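# Four arms lay jointed cable runway on three supports

## Task

Place the jointed cable runway so that it rests on all three supports, sitting between each support's lugs, with one of its ends lying on the tallest support.

## Robot and tools

Setup: four identical i2rt Big YAM arms (arm1, arm2, arm3, arm4), each with six joints, a five-finger right hand and a wrist camera (arm1_cam_wrist to arm4_cam_wrist). Two room cameras, cam_high and cam_low, are fixed. Base (base_link) poses in the scene frame, metres, quaternion wxyz: arm1 (-1.130, -0.208, 0.858) q(0.999, -0.003, 0.004, 0.048); arm2 (-0.238, -0.669, 0.902) q(0.746, -0.001, -0.001, 0.666); arm3 (0.188, -0.667, 0.861) q(0.652, -0.001, 0.004, 0.758); arm4 (1.126, -0.136, 0.890) q(0.050, -0.001, 0.004, -0.999). Each foot faces along its own +x. The scene frame has its origin on the floor with +z up. Reach is roughly 1.07 m from the joint1 axis.

move: one action for any subset of arms. Top-level keys are arm1..arm4 and cameras. Each arm's object may hold: joints (a dict by name of absolute targets), target (one list of 7 numbers [x, y, z, qw, qx, qy, qz], an absolute hand pose in the scene frame, metres, same convention as the printed hand line), speed (path top speed in m/s, 0.002 to 0.5, default 0.25; rotation capped at twice this in rad/s; only allowed with target), and min_time_s (0.1 to 8 s, minimum duration of that arm's joint motions). When target is given, joints may contain only hand keys (hand_little, hand_ring, hand_middle, hand_index, hand_thumb_turn, hand_thumb_bend, hand_force_limit, hand_speed); an arm joint there gets the call refused. Arms left out keep their old commands. Joint ranges (rad, with done tolerance): joint1_rad -2.879..2.879 ±0.045 (yaw about the foot, positive counter-clockwise from above); joint2_rad 0..3.141 ±0.14 (shoulder, 0 = upper arm back and level, positive lifts it forward); joint3_rad 0..3.019 ±0.09 (elbow, 0 = folded); joint4_rad -1.692..1.57 ±0.055 (wrist pitch, positive raises fingers); joint5_rad -1.57..1.57 ±0.03 (sideways, positive to the arm's right); joint6_rad -2.094..2.094 ±0.035 (roll, positive clockwise seen from behind). Finger keys run -1 (closed) to +1 (open); hand_thumb_turn +1 is beside the palm, -1 opposite the fingers. hand_force_limit -1..1 maps to about 0..10 N at the fingertip (0..15 N for the thumb motors); hand_speed -0.96..1, full speed from +0.48 up. Scenes start at force limit 0 and hand_speed -0.8. Use -0.94 or lower for a soft grip. Out-of-range values are refused, unknown keys make the call invalid. After a refusal, later motion calls in the same reply are skipped.

Hand paths: a target moves the hand in a straight line from its hand_target pose; all hand paths in one action finish together (0.5 to 10 s), and no action exceeds 15 s. Paths do not avoid obstacles or other arms. The controller clips each step to 100 mm and 20 degrees from the measured pose; hands lag, drift and can end a centimetre or more off. Joint moves can swing wide since joints move at different speeds.

Hand geometry: the hand point sits 0.045 m in front of the palm; its +z runs along straight fingers, +y out of the palm, +x across the palm away from the thumb. With joints 1, 5, 6 at 0 and hand level forward, the palm faces down, thumb left. With joint6 near -1.3 the wrist camera is on top and its image upright. Thumb opposed, the hand wraps objects about 0.035 to 0.065 m thick, or handles down to 0.025 m. A wrist bracket on the little-finger side can strike things. A finger motor only starts when its target changes by at least 0.002; it stops at the target or when load reaches hand_force_limit, then locks. To squeeze more, raise the limit and send a more closed target; to loosen, send a more open one.

Results: per arm, joint_positions, hand and hand_target poses, Joint velocities (rad/s, 'within noise' when still), joint torques (N m; numbers 3 and 4 wrap at ±28), hand_stopped_by (six words for little, ring, middle, index, thumb_bend, thumb_turn: moving, target, force, stalled, fault), and <motor>_load_n (N, positive when pushed open; a lost grip shows as load near 0). The move line gives each commanded arm 'done' or its worst status. joint_status/hand_status words: off_target (resting away, maybe still pushing); time_out (joint keeps a nearby target and pushes; send its reported position to relax); not_followed or 'joint command not followed'/'pose unreachable' (collision or reach check withheld it); limit_stop_at_motor_heat (resend). on_its_own lists uncommanded behaviour; 'held at' is a target, not a reading. Arms under 'as last shown' were not commanded and show 'not commanded'. The pictures line gives image order; images may trail the state slightly. A move with no action returns full state and all images.

wait: seconds 0 to 10, optional cameras; returns state. zoom_image: camera plus region [x0, y0, x1, y1] in pixels of that camera's latest image, each side at most 504. Wrist cameras are 672x504 fisheye, room cameras 896x504. show_instructions: shows the reference image pages. finished_scene: argument scene (1 or 2); irreversible, later calls go to the next scene. The result must hold without robot help.

Cautions: never let robots press on each other (including one hand closing on another's fingers); the self-collision check can be late and does not stop hands or wrist cameras meeting. Arms keep pushing after contact and can overheat (MOTOR HOT at 85 °C, arm drops at 100 °C for 30 to 60 s). Do not knock anything to the floor or out of the work area, drop parts from a height, slam into fixed or heavy objects, or overload fingers. The scene keeps running while replies are being written.

Each tool is called after "Emit:" by a JSON object that holds its "name" and its "arguments".

Reference images:

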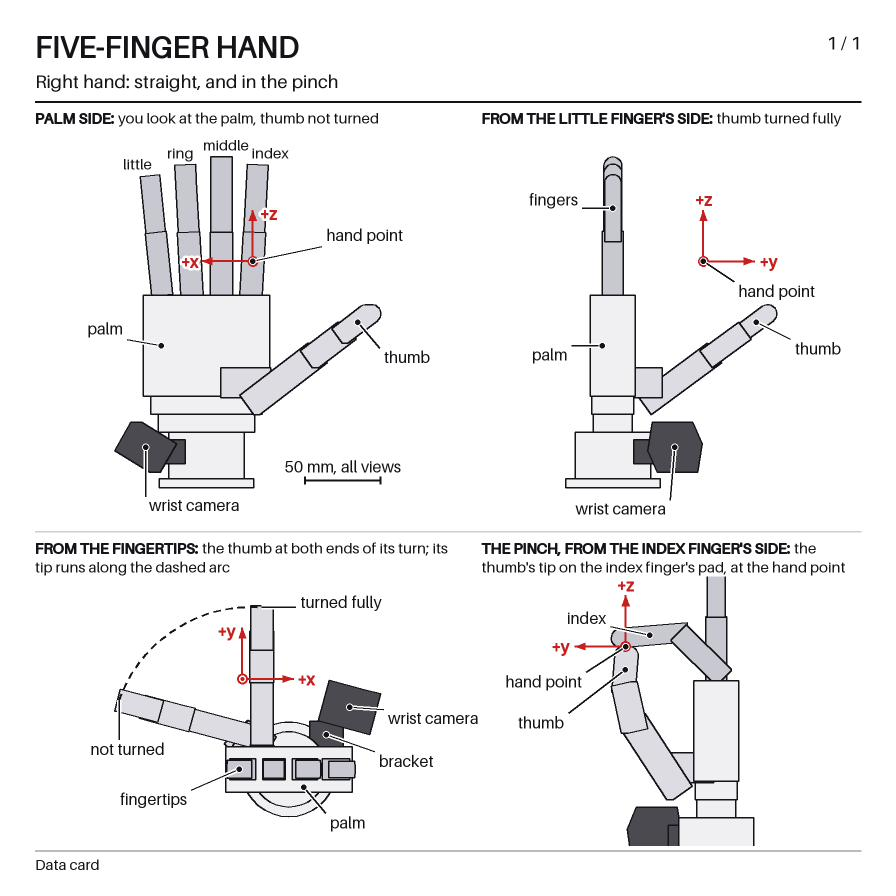

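## Session

Emit:
{"name": "move", "arguments": {}}

Scene clock: 0.00 s.
Joint torques (N m): no reading
Heat: arm1: hottest joint5_rad 31 °C; arm2: hottest joint6_rad 29 °C; arm3: hottest joint6_rad 30 °C; arm4: hottest joint3_rad 30 °C.
Joint velocities: within noise
arm1.joint_positions: joint1_rad=-0.191 joint2_rad=+0.538 joint3_rad=+1.376 joint4_rad=-1.344 joint5_rad=+0.100 joint6_rad=-0.982 hand_little=+1.000 hand_ring=+1.000 hand_middle=+1.000 hand_index=+1.000 hand_thumb_turn=+1.000 hand_thumb_bend=+1.000 hand_force_limit=+0.000 hand_speed=-0.800
arm1.joint_status: not commanded
arm1.hand_stopped_by: target,target,target,target,target,target
arm1.little_load_n: 0.0
arm1.ring_load_n: 0.0
arm1.middle_load_n: 0.0
arm1.index_load_n: 0.0
arm1.thumb_bend_load_n: 0.0
arm1.thumb_turn_load_n: 0.0
arm1.hand: x=-0.9436 y=-0.2758 z=+1.3438 quat_wxyz=(-0.079, +0.804, -0.312, +0.500) (m; scene frame)
arm1.hand_target: x=-0.9445 y=-0.2756 z=+1.3546 quat_wxyz=(-0.082, +0.798, -0.310, +0.511) (m; scene frame)
arm1.hand_status: not commanded
arm2.joint_positions: joint1_rad=+0.200 joint2_rad=+0.636 joint3_rad=+1.460 joint4_rad=-1.418 joint5_rad=-0.299 joint6_rad=-1.388 hand_little=+1.000 hand_ring=+1.000 hand_middle=+1.000 hand_index=+1.000 hand_thumb_turn=+1.000 hand_thumb_bend=+1.000 hand_force_limit=+0.000 hand_speed=-0.800
arm2.joint_status: not commanded
arm2.hand_stopped_by: target,target,target,target,target,target
arm2.little_load_n: 0.0
arm2.ring_load_n: 0.0
arm2.middle_load_n: 0.0
arm2.index_load_n: 0.0
arm2.thumb_bend_load_n: 0.0
arm2.thumb_turn_load_n: 0.0
arm2.hand: x=-0.2642 y=-0.4483 z=+1.4039 quat_wxyz=(-0.448, +0.599, +0.639, +0.177) (m; scene frame)
arm2.hand_target: x=-0.2642 y=-0.4490 z=+1.4155 quat_wxyz=(-0.457, +0.593, +0.636, +0.185) (m; scene frame)
arm2.hand_status: not commanded
arm3.joint_positions: joint1_rad=-0.164 joint2_rad=+0.632 joint3_rad=+1.458 joint4_rad=-1.316 joint5_rad=+0.116 joint6_rad=-1.375 hand_little=+1.000 hand_ring=+1.000 hand_middle=+1.000 hand_index=+1.000 hand_thumb_turn=+1.000 hand_thumb_bend=+1.000 hand_force_limit=+0.000 hand_speed=-0.800
arm3.joint_status: not commanded
arm3.hand_stopped_by: target,target,target,target,target,target
arm3.little_load_n: 0.0
arm3.ring_load_n: -0.5
arm3.middle_load_n: 0.0
arm3.index_load_n: 0.0
arm3.thumb_bend_load_n: 0.0
arm3.thumb_turn_load_n: 0.0
arm3.hand: x=+0.2684 y=-0.4388 z=+1.3892 quat_wxyz=(-0.361, +0.686, +0.516, +0.364) (m; scene frame)
arm3.hand_target: x=+0.2684 y=-0.4405 z=+1.3973 quat_wxyz=(-0.368, +0.682, +0.513, +0.369) (m; scene frame)
arm3.hand_status: not commanded
arm4.joint_positions: joint1_rad=-0.255 joint2_rad=+0.635 joint3_rad=+1.396 joint4_rad=-1.342 joint5_rad=-0.109 joint6_rad=-1.081 hand_little=+1.000 hand_ring=+1.000 hand_middle=+1.000 hand_index=+1.000 hand_thumb_turn=+1.000 hand_thumb_bend=+1.000 hand_force_limit=+0.000 hand_speed=-0.800
arm4.joint_status: not commanded
arm4.hand_stopped_by: target,target,target,target,target,target
arm4.little_load_n: 0.0
arm4.ring_load_n: 0.0
arm4.middle_load_n: 0.0
arm4.index_load_n: 0.0
arm4.thumb_bend_load_n: 0.0
arm4.thumb_turn_load_n: 0.0
arm4.hand: x=+0.9025 y=-0.0868 z=+1.3687 quat_wxyz=(+0.461, -0.251, -0.842, +0.123) (m; scene frame)
arm4.hand_target: x=+0.9029 y=-0.0870 z=+1.3816 quat_wxyz=(+0.475, -0.248, -0.835, +0.125) (m; scene frame)
arm4.hand_status: not commanded
pictures: arm1_cam_wrist, arm2_cam_wrist, arm3_cam_wrist, arm4_cam_wrist, cam_high, cam_low

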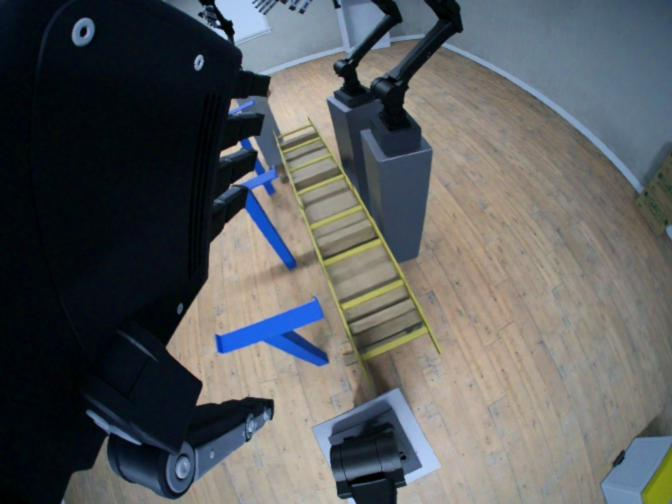

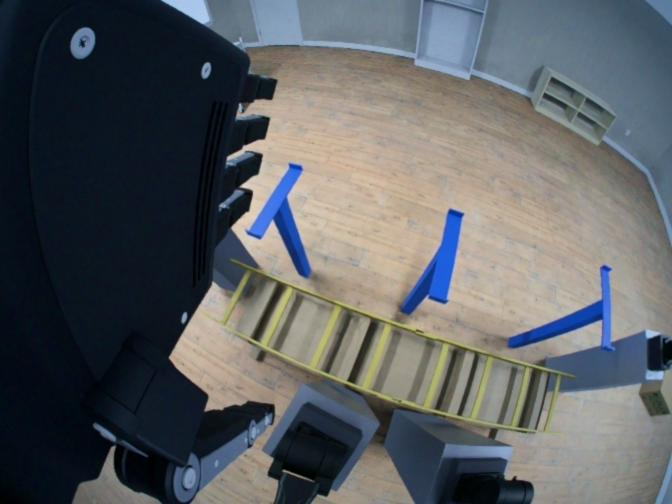

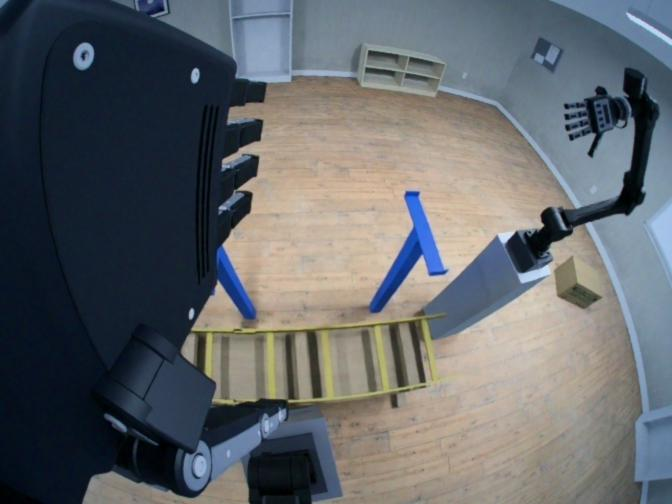

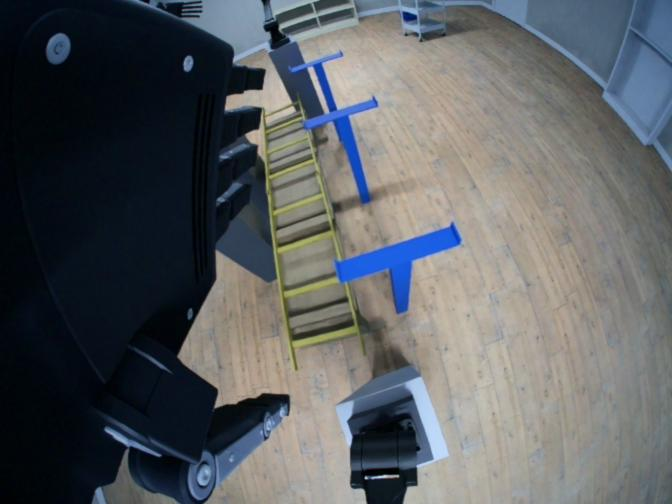

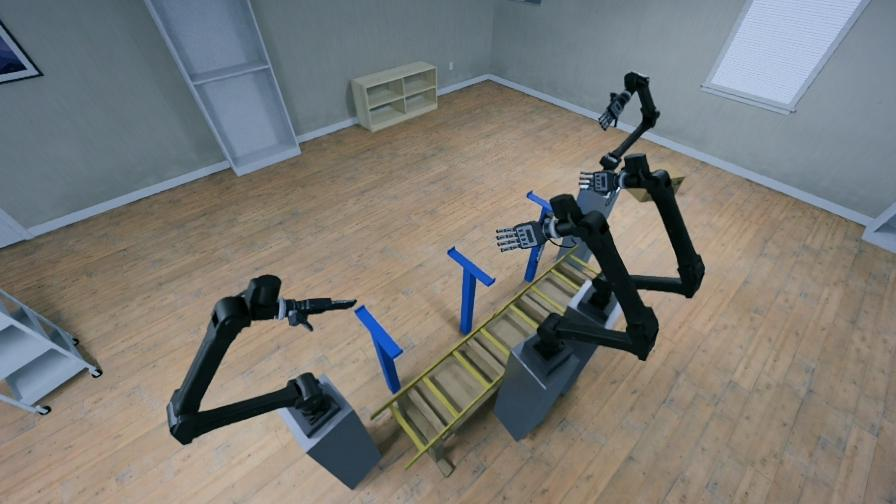

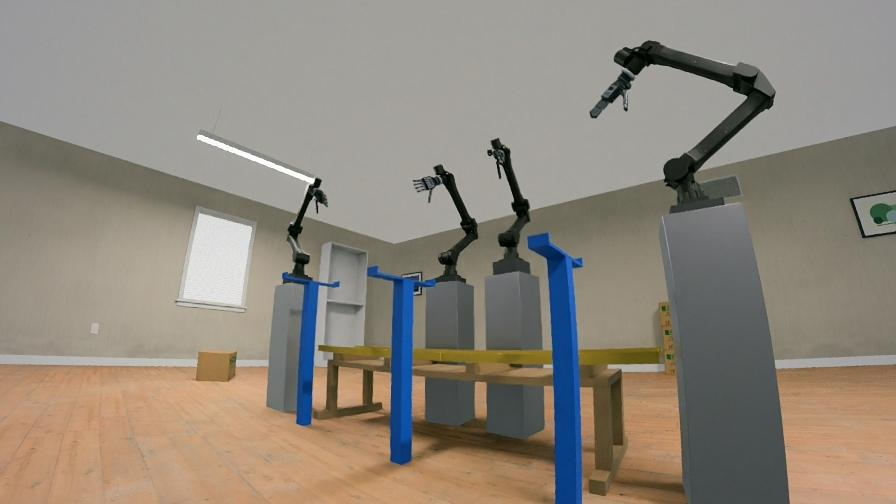

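Emit:
{"name": "zoom_image", "arguments": {"camera": "arm2_cam_wrist", "region": [200, 130, 400, 430]}}

Emit:
{"name": "zoom_image", "arguments": {"camera": "arm2_cam_wrist", "region": [370, 180, 640, 450]}}

Emit:
{"name": "zoom_image", "arguments": {"camera": "arm1_cam_wrist", "region": [200, 80, 460, 410]}}

Emit:
{"name": "zoom_image", "arguments": {"camera": "arm4_cam_wrist", "region": [230, 40, 480, 390]}}

Emit:
{"name": "zoom_image", "arguments": {"camera": "arm3_cam_wrist", "region": [180, 170, 480, 430]}}

Emit:
{"name": "zoom_image", "arguments": {"camera": "cam_low", "region": [240, 220, 700, 504]}}

Emit:
{"name": "zoom_image", "arguments": {"camera": "cam_high", "region": [340, 180, 640, 480]}}

Scaled by 1.680 from the camera's 672x504 image, which has a finer 960x720 frame.

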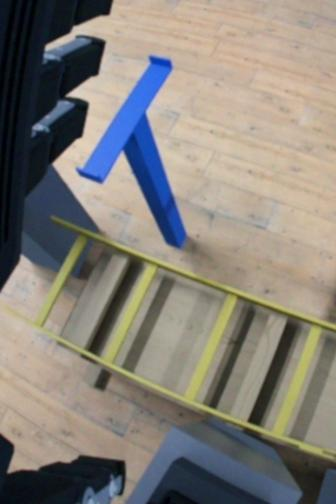

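Scaled by 1.867 from the camera's 672x504 image, which has a finer 960x720 frame.

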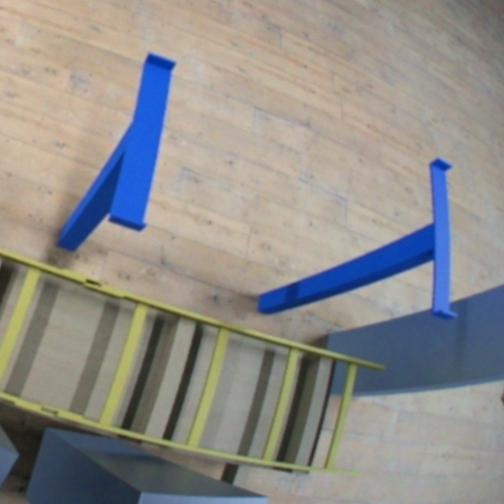

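Scaled by 1.527 from the camera's 672x504 image, which has a finer 960x720 frame.

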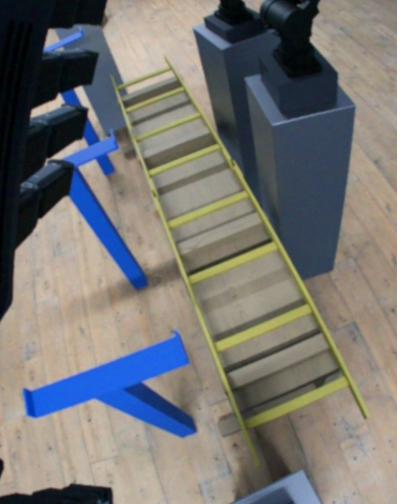

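Scaled by 1.440 from the camera's 672x504 image, which has a finer 960x720 frame.

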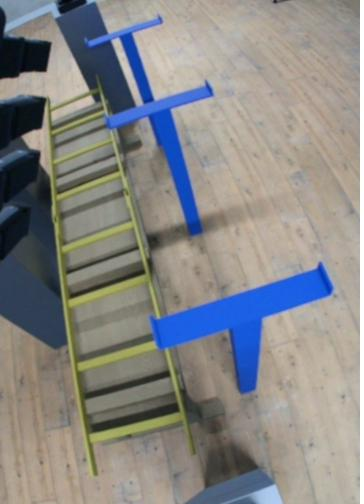

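Scaled by 1.680 from the camera's 672x504 image, which has a finer 960x720 frame.

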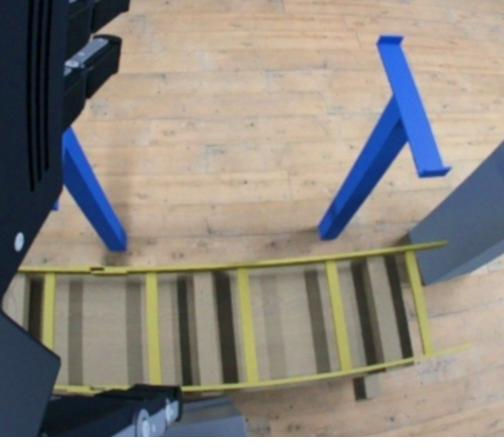

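Scaled by 1.096.

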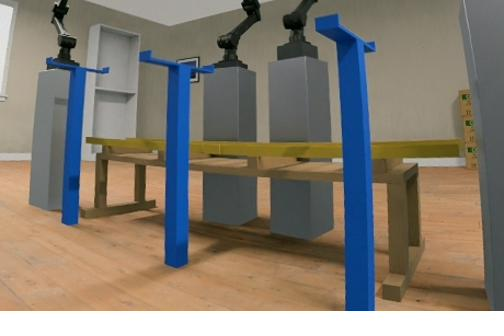

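Scaled by 1.680.

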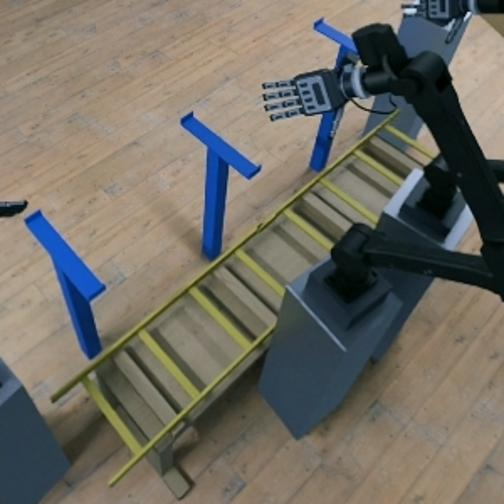

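Emit:
{"name": "zoom_image", "arguments": {"camera": "arm3_cam_wrist", "region": [480, 190, 600, 300]}}

Emit:
{"name": "zoom_image", "arguments": {"camera": "arm1_cam_wrist", "region": [320, 60, 450, 180]}}

Emit:
{"name": "zoom_image", "arguments": {"camera": "cam_low", "region": [240, 220, 460, 400]}}

Emit:
{"name": "zoom_image", "arguments": {"camera": "cam_low", "region": [420, 220, 700, 500]}}

Scaled by 4.200 from the camera's 672x504 image, which has a finer 960x720 frame.

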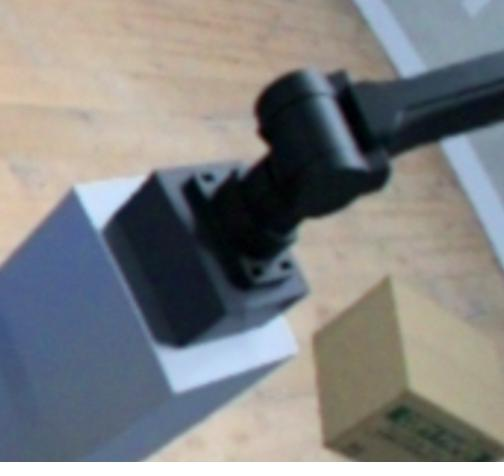

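Scaled by 3.877 from the camera's 672x504 image, which has a finer 960x720 frame.

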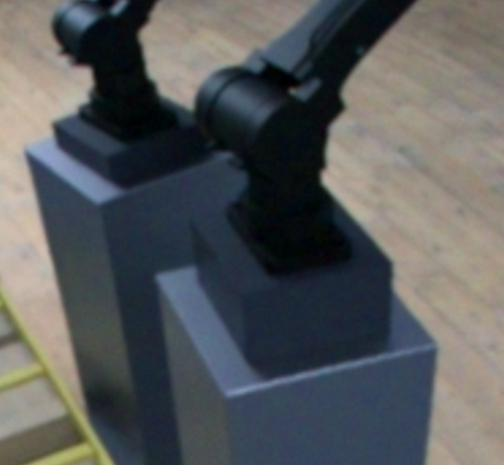

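Scaled by 2.291.

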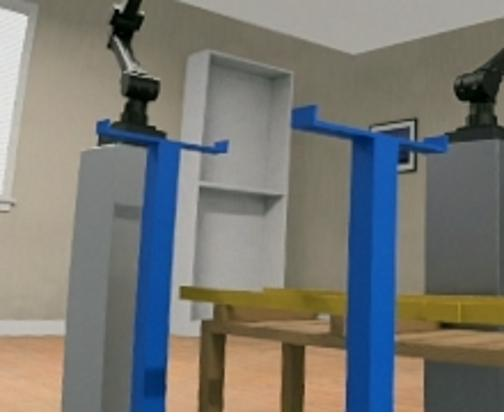

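Scaled by 1.800.

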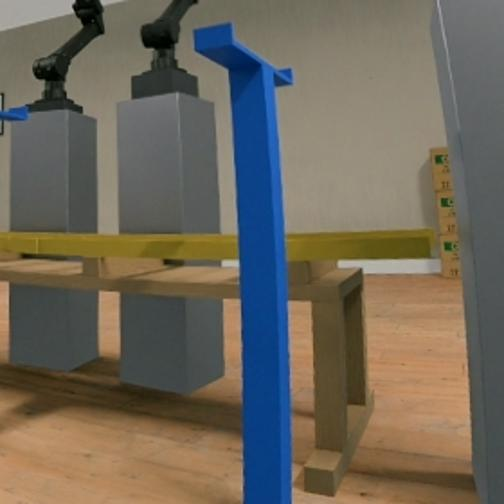

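Emit:
{"name": "move", "arguments": {"arm2": {"target": [-0.30, -0.33, 0.78, 0, 0.7071, 0.7071, 0], "speed": 0.3}, "arm3": {"target": [0.30, -0.33, 0.78, 0, 0.7071, 0.7071, 0], "speed": 0.3}, "cameras": ["arm2_cam_wrist", "arm3_cam_wrist", "cam_low", "cam_high"]}}

Scene clock: 317.43 s.
Joint torques (N m): arm1=[0.21 2.49 8.69 1.83 0 -0.04] | arm2=[0.21 -9.7 4.71 0.62 0.25 0.04] | arm3=[-1.55 -9.88 7.77 0.17 0.18 -0.11] | arm4=[0.21 1.2 10.02 2.15 -0.01 -0.19]
Heat: arm1: hottest joint3_rad 33 °C; arm2: hottest joint3_rad 34 °C; arm3: hottest joint3_rad 34 °C; arm4: hottest joint3_rad 39 °C.
move: arm2 off_target; arm3 off_target
Joint velocities: within noise
arm1, arm4: as last shown
arm2.joint_positions: joint1_rad=+0.428 joint2_rad=+1.844 joint3_rad=+0.796 joint4_rad=-0.549 joint5_rad=-0.006 joint6_rad=-1.259 hand_little=+1.000 hand_ring=+1.000 hand_middle=+1.000 hand_index=+1.000 hand_thumb_turn=+1.000 hand_thumb_bend=+1.000 hand_force_limit=+0.000 hand_speed=-0.800
arm2.joint_status: not commanded
arm2.hand_stopped_by: target,target,target,target,target,target
arm2.little_load_n: 0.0
arm2.ring_load_n: 0.5
arm2.middle_load_n: 0.0
arm2.index_load_n: 0.0
arm2.thumb_bend_load_n: 0.0
arm2.thumb_turn_load_n: -0.5
arm2.hand: x=-0.2933 y=-0.3454 z=+0.7807 quat_wxyz=(+0.011, +0.706, +0.708, -0.007) (m; scene frame)
arm2.hand_target: x=-0.3000 y=-0.3304 z=+0.7804 quat_wxyz=(+0.000, +0.707, +0.707, +0.000) (m; scene frame)
arm2.hand_status: off_target (0.017 m and 1.6 deg from the pose sent, 0.636 m and 57.7 deg at the start)
arm3.joint_positions: joint1_rad=-0.278 joint2_rad=+1.696 joint3_rad=+0.754 joint4_rad=-0.645 joint5_rad=-0.001 joint6_rad=-1.698 hand_little=+1.000 hand_ring=+1.000 hand_middle=+1.000 hand_index=+1.000 hand_thumb_turn=+1.000 hand_thumb_bend=+1.000 hand_force_limit=+0.000 hand_speed=-0.800
arm3.joint_status: not commanded
arm3.hand_stopped_by: target,target,target,target,target,target
arm3.little_load_n: 0.0
arm3.ring_load_n: 0.0
arm3.middle_load_n: 0.0
arm3.index_load_n: 0.0
arm3.thumb_bend_load_n: 0.0
arm3.thumb_turn_load_n: 0.0
arm3.hand: x=+0.2936 y=-0.3453 z=+0.7790 quat_wxyz=(+0.006, +0.707, +0.707, -0.011) (m; scene frame)
arm3.hand_target: x=+0.2999 y=-0.3304 z=+0.7804 quat_wxyz=(+0.000, +0.707, +0.707, +0.000) (m; scene frame)
arm3.hand_status: off_target (0.017 m and 1.4 deg from the pose sent, 0.620 m and 63.5 deg at the start)
pictures: arm2_cam_wrist, arm3_cam_wrist, cam_high, cam_low

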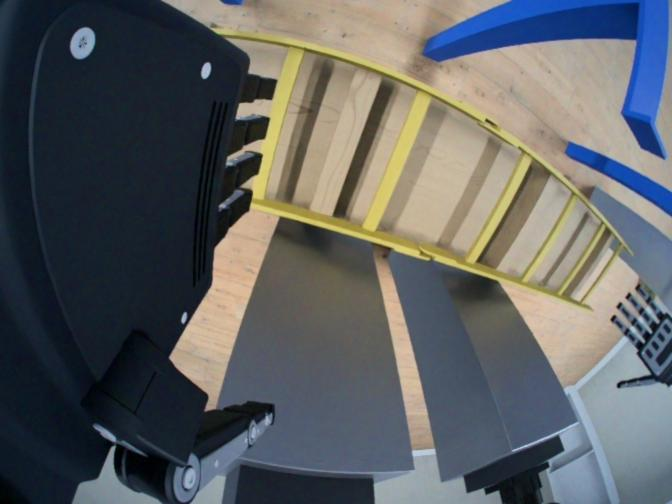

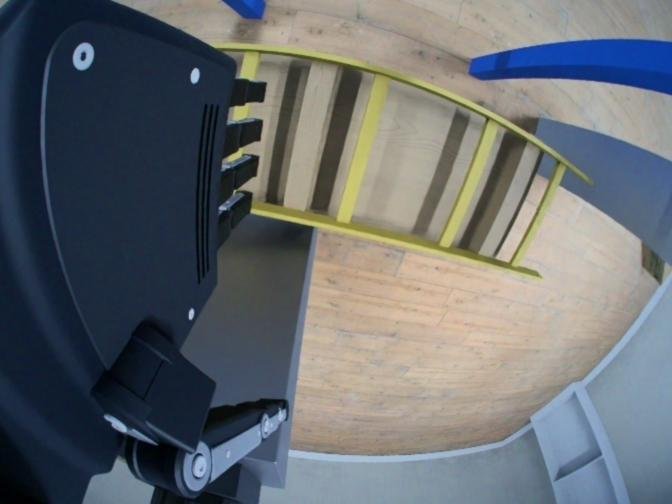

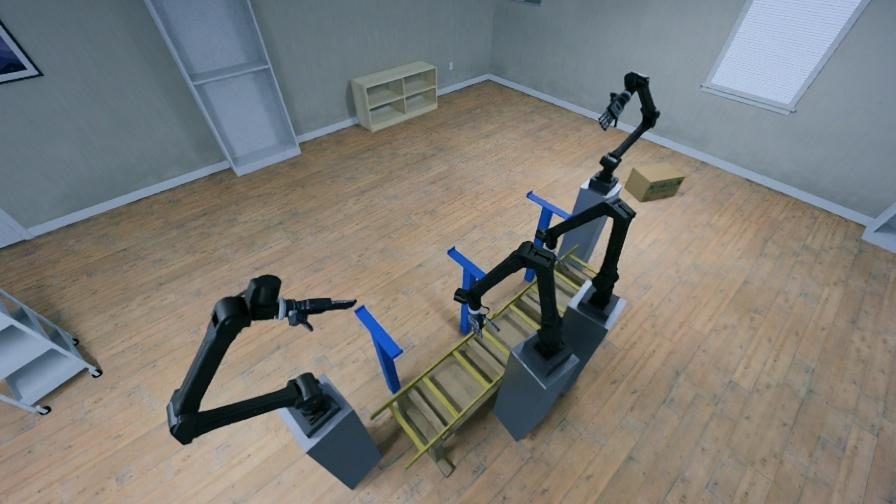

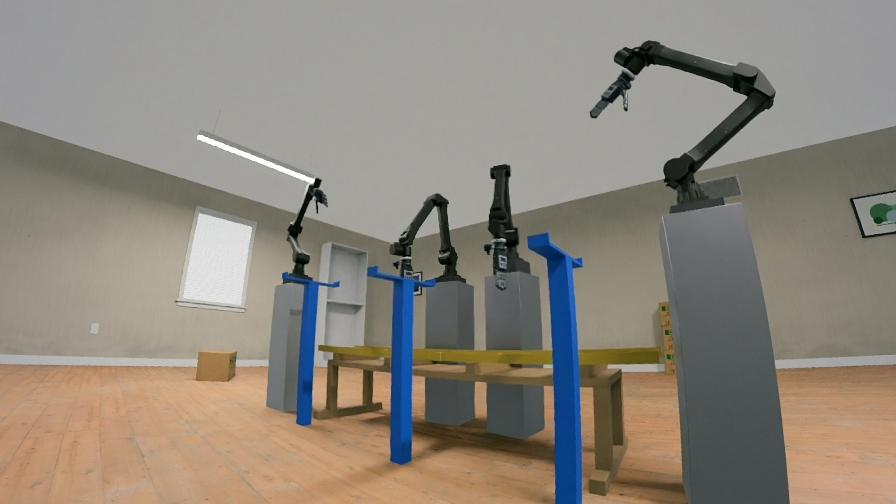

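Emit:
{"name": "zoom_image", "arguments": {"camera": "arm2_cam_wrist", "region": [200, 0, 440, 270]}}

Emit:
{"name": "zoom_image", "arguments": {"camera": "arm2_cam_wrist", "region": [360, 60, 640, 320]}}

Emit:
{"name": "zoom_image", "arguments": {"camera": "arm3_cam_wrist", "region": [210, 30, 410, 240]}}

Emit:
{"name": "zoom_image", "arguments": {"camera": "cam_low", "region": [390, 230, 530, 400]}}

Scaled by 1.867 from the camera's 672x504 image, which has a finer 960x720 frame.

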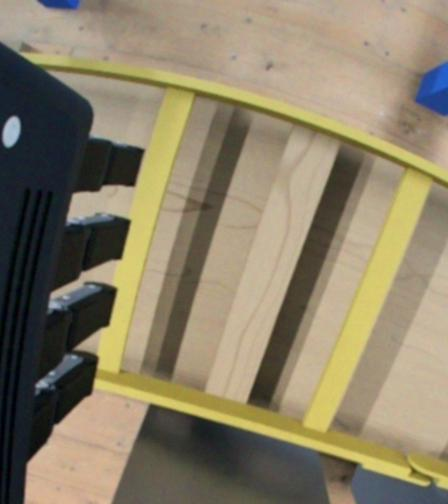

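Scaled by 1.800 from the camera's 672x504 image, which has a finer 960x720 frame.

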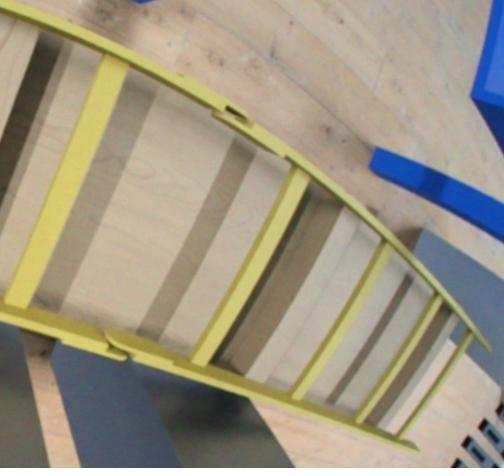

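Scaled by 2.400 from the camera's 672x504 image, which has a finer 960x720 frame.

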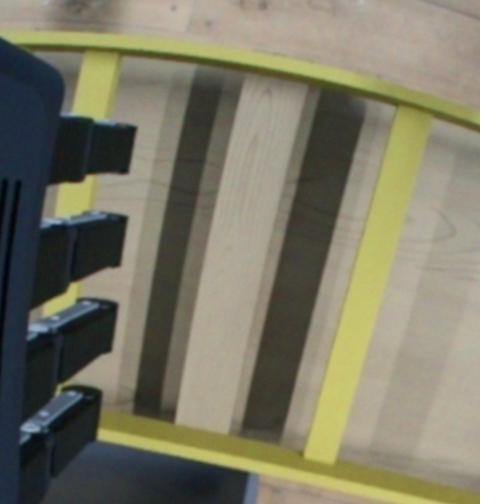

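Scaled by 2.965.

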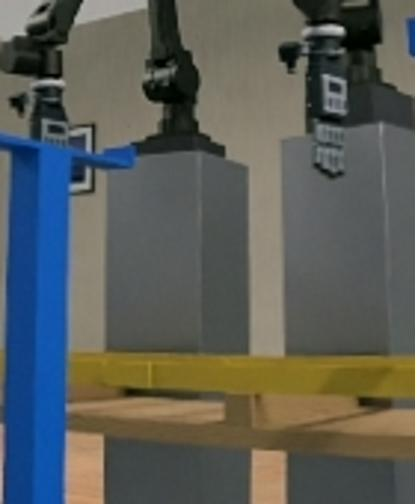

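Emit:
{"name": "move", "arguments": {"arm1": {"target": [-0.68, -0.305, 0.75, 0, 0.7071, -0.7071, 0], "speed": 0.3}, "arm4": {"target": [0.55, -0.365, 0.75, 0, 0.7071, 0.7071, 0], "speed": 0.3}, "cameras": ["all"]}}

Scene clock: 393.00 s.
Joint torques (N m): arm1=[-0.91 -18.55 8.18 -0.68 -0.15 0.06] | arm2=[-0.32 -9.05 4.59 0.47 0.22 0.02] | arm3=[-0.97 -9.47 7.79 0.23 0.19 -0.09] | arm4=[-0.15 -18.2 10.76 -0.17 -0.09 -0.06]
Heat: arm1: hottest joint3_rad 33 °C; arm2: hottest joint3_rad 30 °C; arm3: hottest joint3_rad 32 °C; arm4: hottest joint3_rad 40 °C.
move: arm1 off_target; arm4 off_target
Joint velocities: within noise
arm1.joint_positions: joint1_rad=-0.334 joint2_rad=+2.041 joint3_rad=+1.222 joint4_rad=-0.761 joint5_rad=-0.006 joint6_rad=-0.255 hand_little=+1.000 hand_ring=+1.000 hand_middle=+1.000 hand_index=+1.000 hand_thumb_turn=+1.000 hand_thumb_bend=+1.000 hand_force_limit=+0.000 hand_speed=-0.800
arm1.joint_status: not commanded
arm1.hand_stopped_by: target,target,target,target,target,target
arm1.little_load_n: 0.0
arm1.ring_load_n: 0.0
arm1.middle_load_n: 0.0
arm1.index_load_n: 0.0
arm1.thumb_bend_load_n: 0.0
arm1.thumb_turn_load_n: 0.0
arm1.hand: x=-0.6939 y=-0.2996 z=+0.7461 quat_wxyz=(+0.004, +0.713, -0.701, -0.006) (m; scene frame)
arm1.hand_target: x=-0.6803 y=-0.3049 z=+0.7502 quat_wxyz=(+0.000, +0.707, -0.707, +0.000) (m; scene frame)
arm1.hand_status: off_target (0.015 m and 1.3 deg from the pose sent, 0.650 m and 75.8 deg at the start)
arm2, arm3: as last shown
arm2.ring_load_n: 0.0
arm2.thumb_turn_load_n: 0.0
arm3.middle_load_n: -0.5
arm3.index_load_n: -0.5
arm4.joint_positions: joint1_rad=+0.202 joint2_rad=+2.383 joint3_rad=+1.769 joint4_rad=-0.980 joint5_rad=-0.006 joint6_rad=+0.291 hand_little=+1.000 hand_ring=+1.000 hand_middle=+1.000 hand_index=+1.000 hand_thumb_turn=+1.000 hand_thumb_bend=+1.000 hand_force_limit=+0.000 hand_speed=-0.800
arm4.joint_status: not commanded
arm4.hand_stopped_by: target,target,target,target,target,target
arm4.little_load_n: 0.0
arm4.ring_load_n: 0.0
arm4.middle_load_n: 0.0
arm4.index_load_n: 0.0
arm4.thumb_bend_load_n: 0.0
arm4.thumb_turn_load_n: 0.0
arm4.hand: x=+0.5664 y=-0.3595 z=+0.7450 quat_wxyz=(-0.004, -0.703, -0.711, -0.011) (m; scene frame)
arm4.hand_target: x=+0.5505 y=-0.3648 z=+0.7503 quat_wxyz=(+0.000, -0.707, -0.707, +0.000) (m; scene frame)
arm4.hand_status: off_target (0.018 m and 1.5 deg from the pose sent, 0.764 m and 78.7 deg at the start)
pictures: arm1_cam_wrist, arm2_cam_wrist, arm3_cam_wrist, arm4_cam_wrist, cam_high, cam_low

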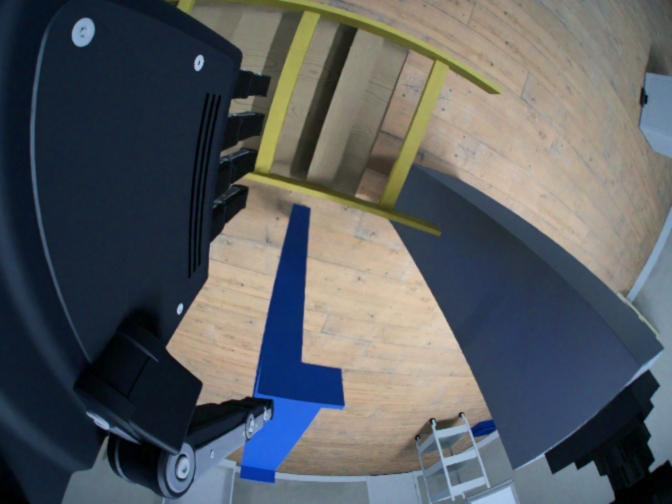

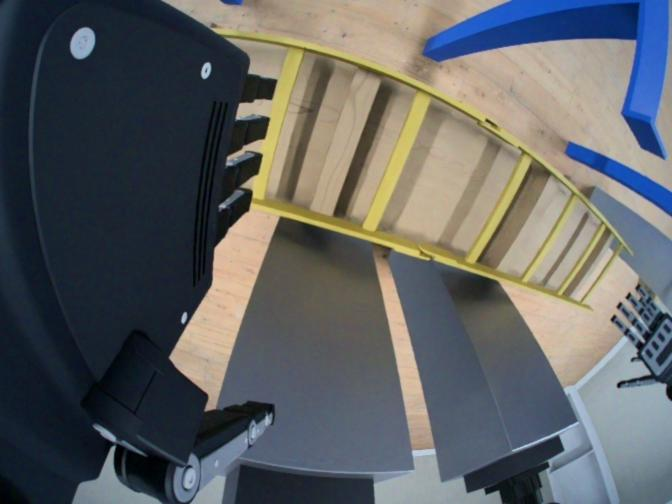

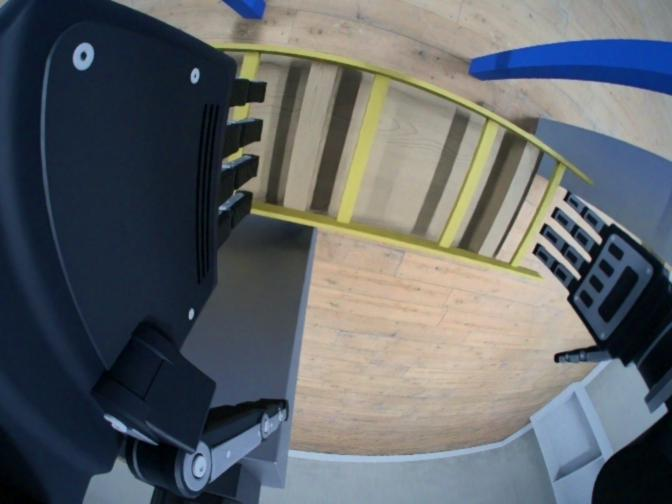

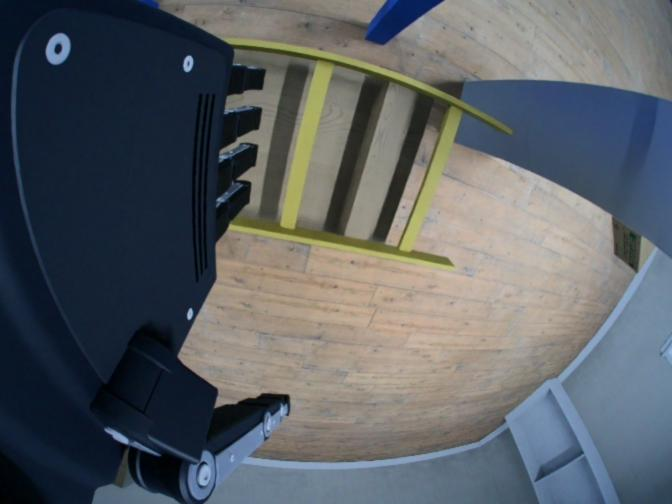

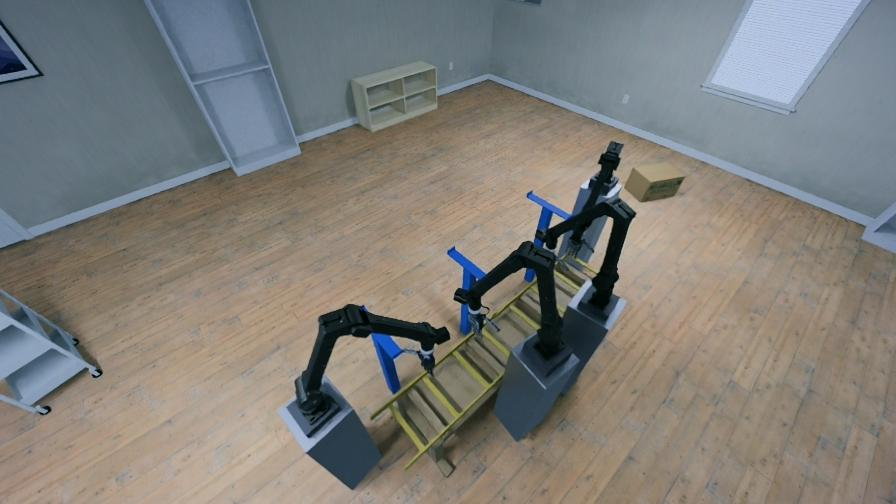

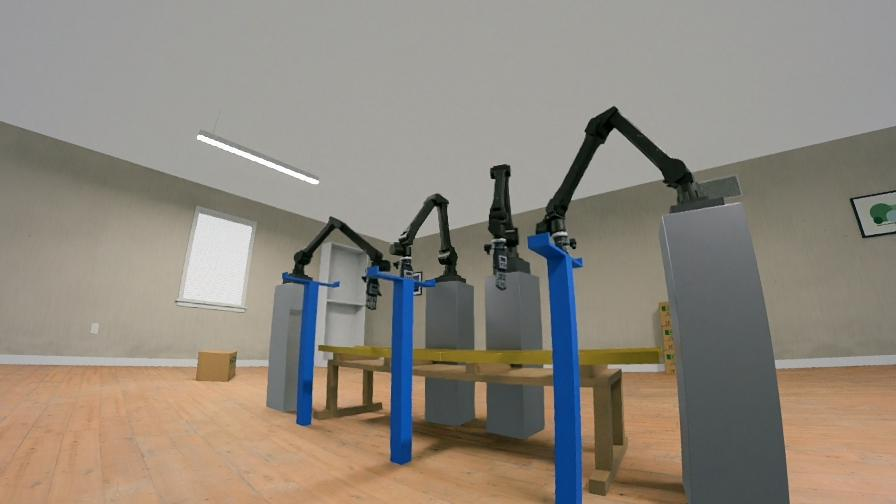

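Emit:
{"name": "zoom_image", "arguments": {"camera": "arm1_cam_wrist", "region": [200, 330, 380, 500]}}

Emit:
{"name": "zoom_image", "arguments": {"camera": "cam_low", "region": [260, 220, 450, 330]}}

Emit:
{"name": "zoom_image", "arguments": {"camera": "arm2_cam_wrist", "region": [540, 50, 672, 200]}}

Scaled by 2.800 from the camera's 672x504 image, which has a finer 960x720 frame.

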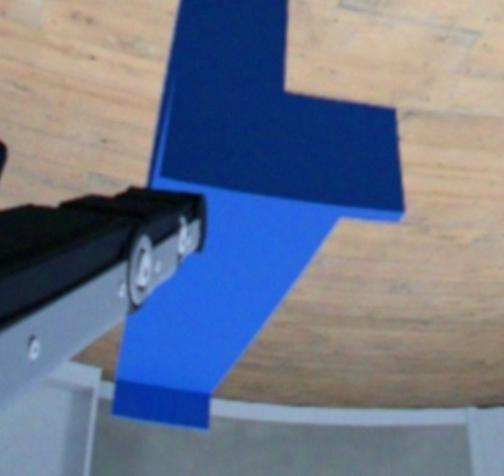

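Scaled by 2.653.

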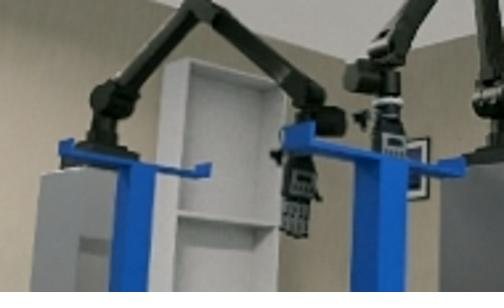

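Scaled by 3.360 from the camera's 672x504 image, which has a finer 960x720 frame.

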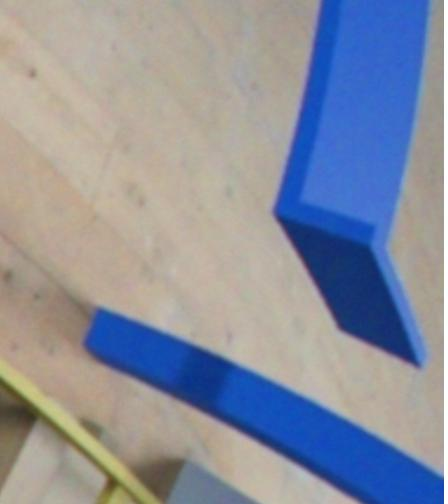

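Emit:
{"name": "move", "arguments": {"arm4": {"target": [0.55, -0.12, 1.05, 0, 0.7071, 0.7071, 0], "speed": 0.3}, "cameras": ["arm4_cam_wrist"]}}

Emit:
{"name": "zoom_image", "arguments": {"camera": "arm4_cam_wrist", "region": [230, 0, 480, 250]}}

Emit:
{"name": "move", "arguments": {"arm4": {"target": [0.55, -0.12, 0.93, 0, 0.7071, 0.7071, 0], "speed": 0.3}, "cameras": ["arm4_cam_wrist"]}}

Emit:
{"name": "zoom_image", "arguments": {"camera": "arm4_cam_wrist", "region": [230, 0, 480, 250]}}

Scene clock: 446.40 s.
Joint torques (N m): arm1=[-0.62 -18.37 8.17 -0.75 -0.15 0.1] | arm2=[-0.15 -9.7 4.66 0.44 0.21 0.02] | arm3=[-1.26 -9.64 7.64 0.12 0.2 -0.13] | arm4=[0.15 -17.55 13.7 -0.2 -0.09 -0.31]
Heat: arm1: hottest joint3_rad 35 °C; arm2: hottest joint3_rad 30 °C; arm3: hottest joint3_rad 32 °C; arm4: hottest joint3_rad 42 °C.
move: arm4 off_target
Joint velocities: within noise
arm1, arm2, arm3: as last shown
arm1.hand: x=-0.6939 y=-0.2995 z=+0.7461 quat_wxyz=(+0.004, +0.713, -0.701, -0.006) (m; scene frame)
arm2.index_load_n: -0.5
arm3.little_load_n: -0.5
arm3.middle_load_n: 0.0
arm3.index_load_n: 0.0
arm4.joint_positions: joint1_rad=-0.179 joint2_rad=+2.046 joint3_rad=+1.961 joint4_rad=-1.538 joint5_rad=-0.004 joint6_rad=-0.065 hand_little=+1.000 hand_ring=+1.000 hand_middle=+1.000 hand_index=+1.000 hand_thumb_turn=+1.000 hand_thumb_bend=+1.000 hand_force_limit=+0.000 hand_speed=-0.800
arm4.joint_status: not commanded
arm4.hand_stopped_by: target,target,target,target,target,target
arm4.little_load_n: 0.0
arm4.ring_load_n: 0.0
arm4.middle_load_n: 0.0
arm4.index_load_n: 0.0
arm4.thumb_bend_load_n: 0.0
arm4.thumb_turn_load_n: 0.0
arm4.hand: x=+0.5659 y=-0.1207 z=+1.0307 quat_wxyz=(-0.018, -0.711, -0.702, -0.017) (m; scene frame)
arm4.hand_target: x=+0.5512 y=-0.1202 z=+1.0500 quat_wxyz=(+0.000, -0.707, -0.707, +0.000) (m; scene frame)
arm4.hand_status: off_target (0.025 m and 2.9 deg from the pose sent, 0.388 m and 1.5 deg at the start)
pictures: arm4_cam_wrist

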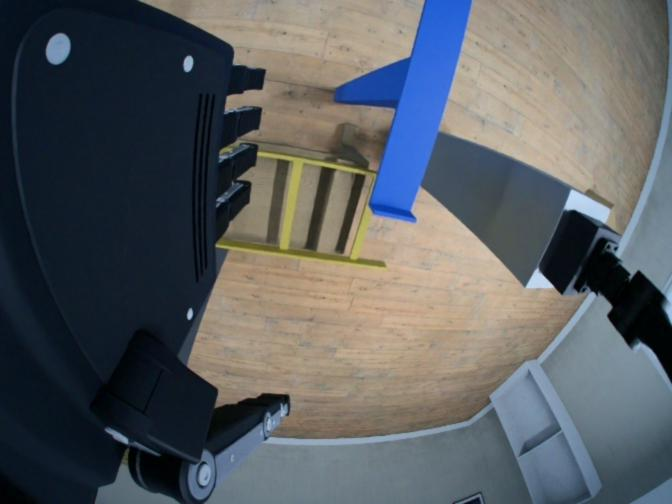

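Scaled by 2.016 from the camera's 672x504 image, which has a finer 960x720 frame.

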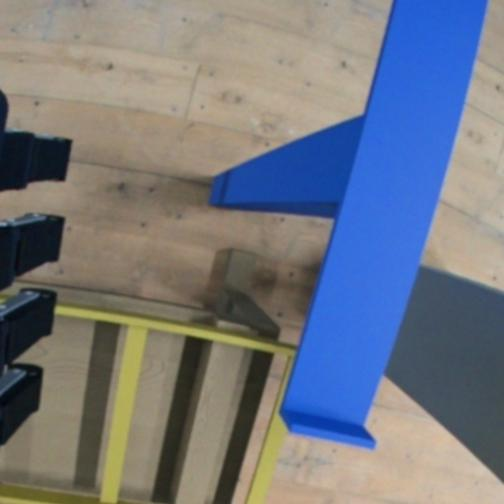

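Scene clock: 447.67 s.
Joint torques (N m): arm1=[-1.14 -18.2 8.23 -0.72 -0.15 0.08] | arm2=[-0.21 -9.7 4.52 0.61 0.23 0.05] | arm3=[-1.2 -9.58 7.64 0.1 0.21 -0.13] | arm4=[0.21 -18.08 8.18 0.66 -0.09 -0.29]
Heat: arm1: hottest joint3_rad 35 °C; arm2: hottest joint3_rad 30 °C; arm3: hottest joint3_rad 32 °C; arm4: hottest joint3_rad 42 °C.
move: arm4 done
Joint velocities: within noise
arm1, arm2, arm3: as last shown
arm1.index_load_n: -0.5
arm2.index_load_n: 0.0
arm2.thumb_bend_load_n: -0.5
arm4.joint_positions: joint1_rad=-0.179 joint2_rad=+2.108 joint3_rad=+1.802 joint4_rad=-1.281 joint5_rad=-0.005 joint6_rad=-0.065 hand_little=+1.000 hand_ring=+1.000 hand_middle=+1.000 hand_index=+1.000 hand_thumb_turn=+1.000 hand_thumb_bend=+1.000 hand_force_limit=+0.000 hand_speed=-0.800
arm4.joint_status: not commanded
arm4.hand_stopped_by: target,target,target,target,target,target
arm4.little_load_n: 0.0
arm4.ring_load_n: -0.5
arm4.middle_load_n: 0.0
arm4.index_load_n: 0.0
arm4.thumb_bend_load_n: -0.5
arm4.thumb_turn_load_n: 0.0
arm4.hand: x=+0.5537 y=-0.1191 z=+0.9306 quat_wxyz=(-0.004, -0.711, -0.703, -0.005) (m; scene frame)
arm4.hand_target: x=+0.5500 y=-0.1201 z=+0.9302 quat_wxyz=(+0.000, -0.707, -0.707, +0.000) (m; scene frame)
arm4.hand_status: done (0.004 m and 1.0 deg from the pose sent, 0.102 m and 2.9 deg at the start)
pictures: arm4_cam_wrist

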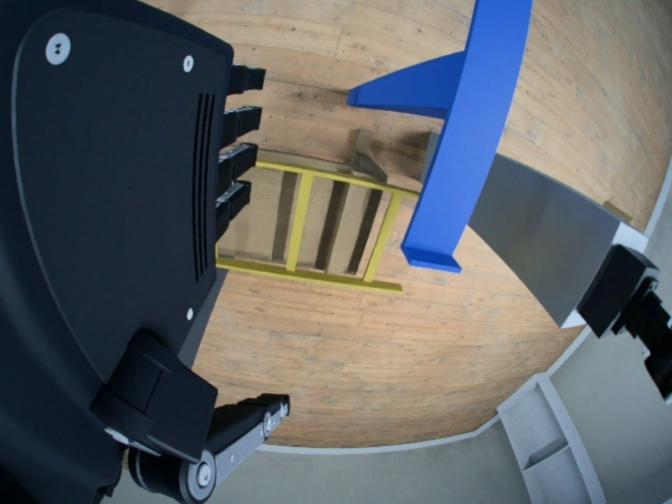

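Scaled by 2.016 from the camera's 672x504 image, which has a finer 960x720 frame.

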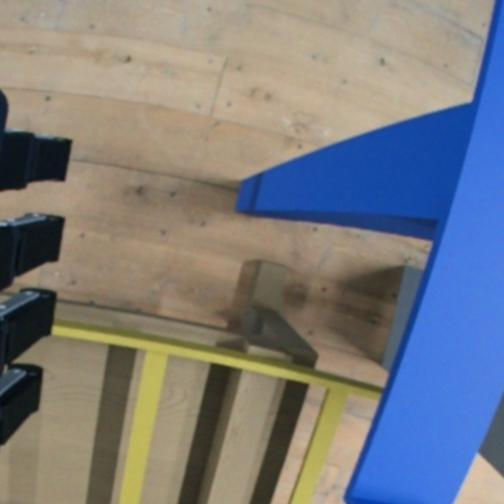

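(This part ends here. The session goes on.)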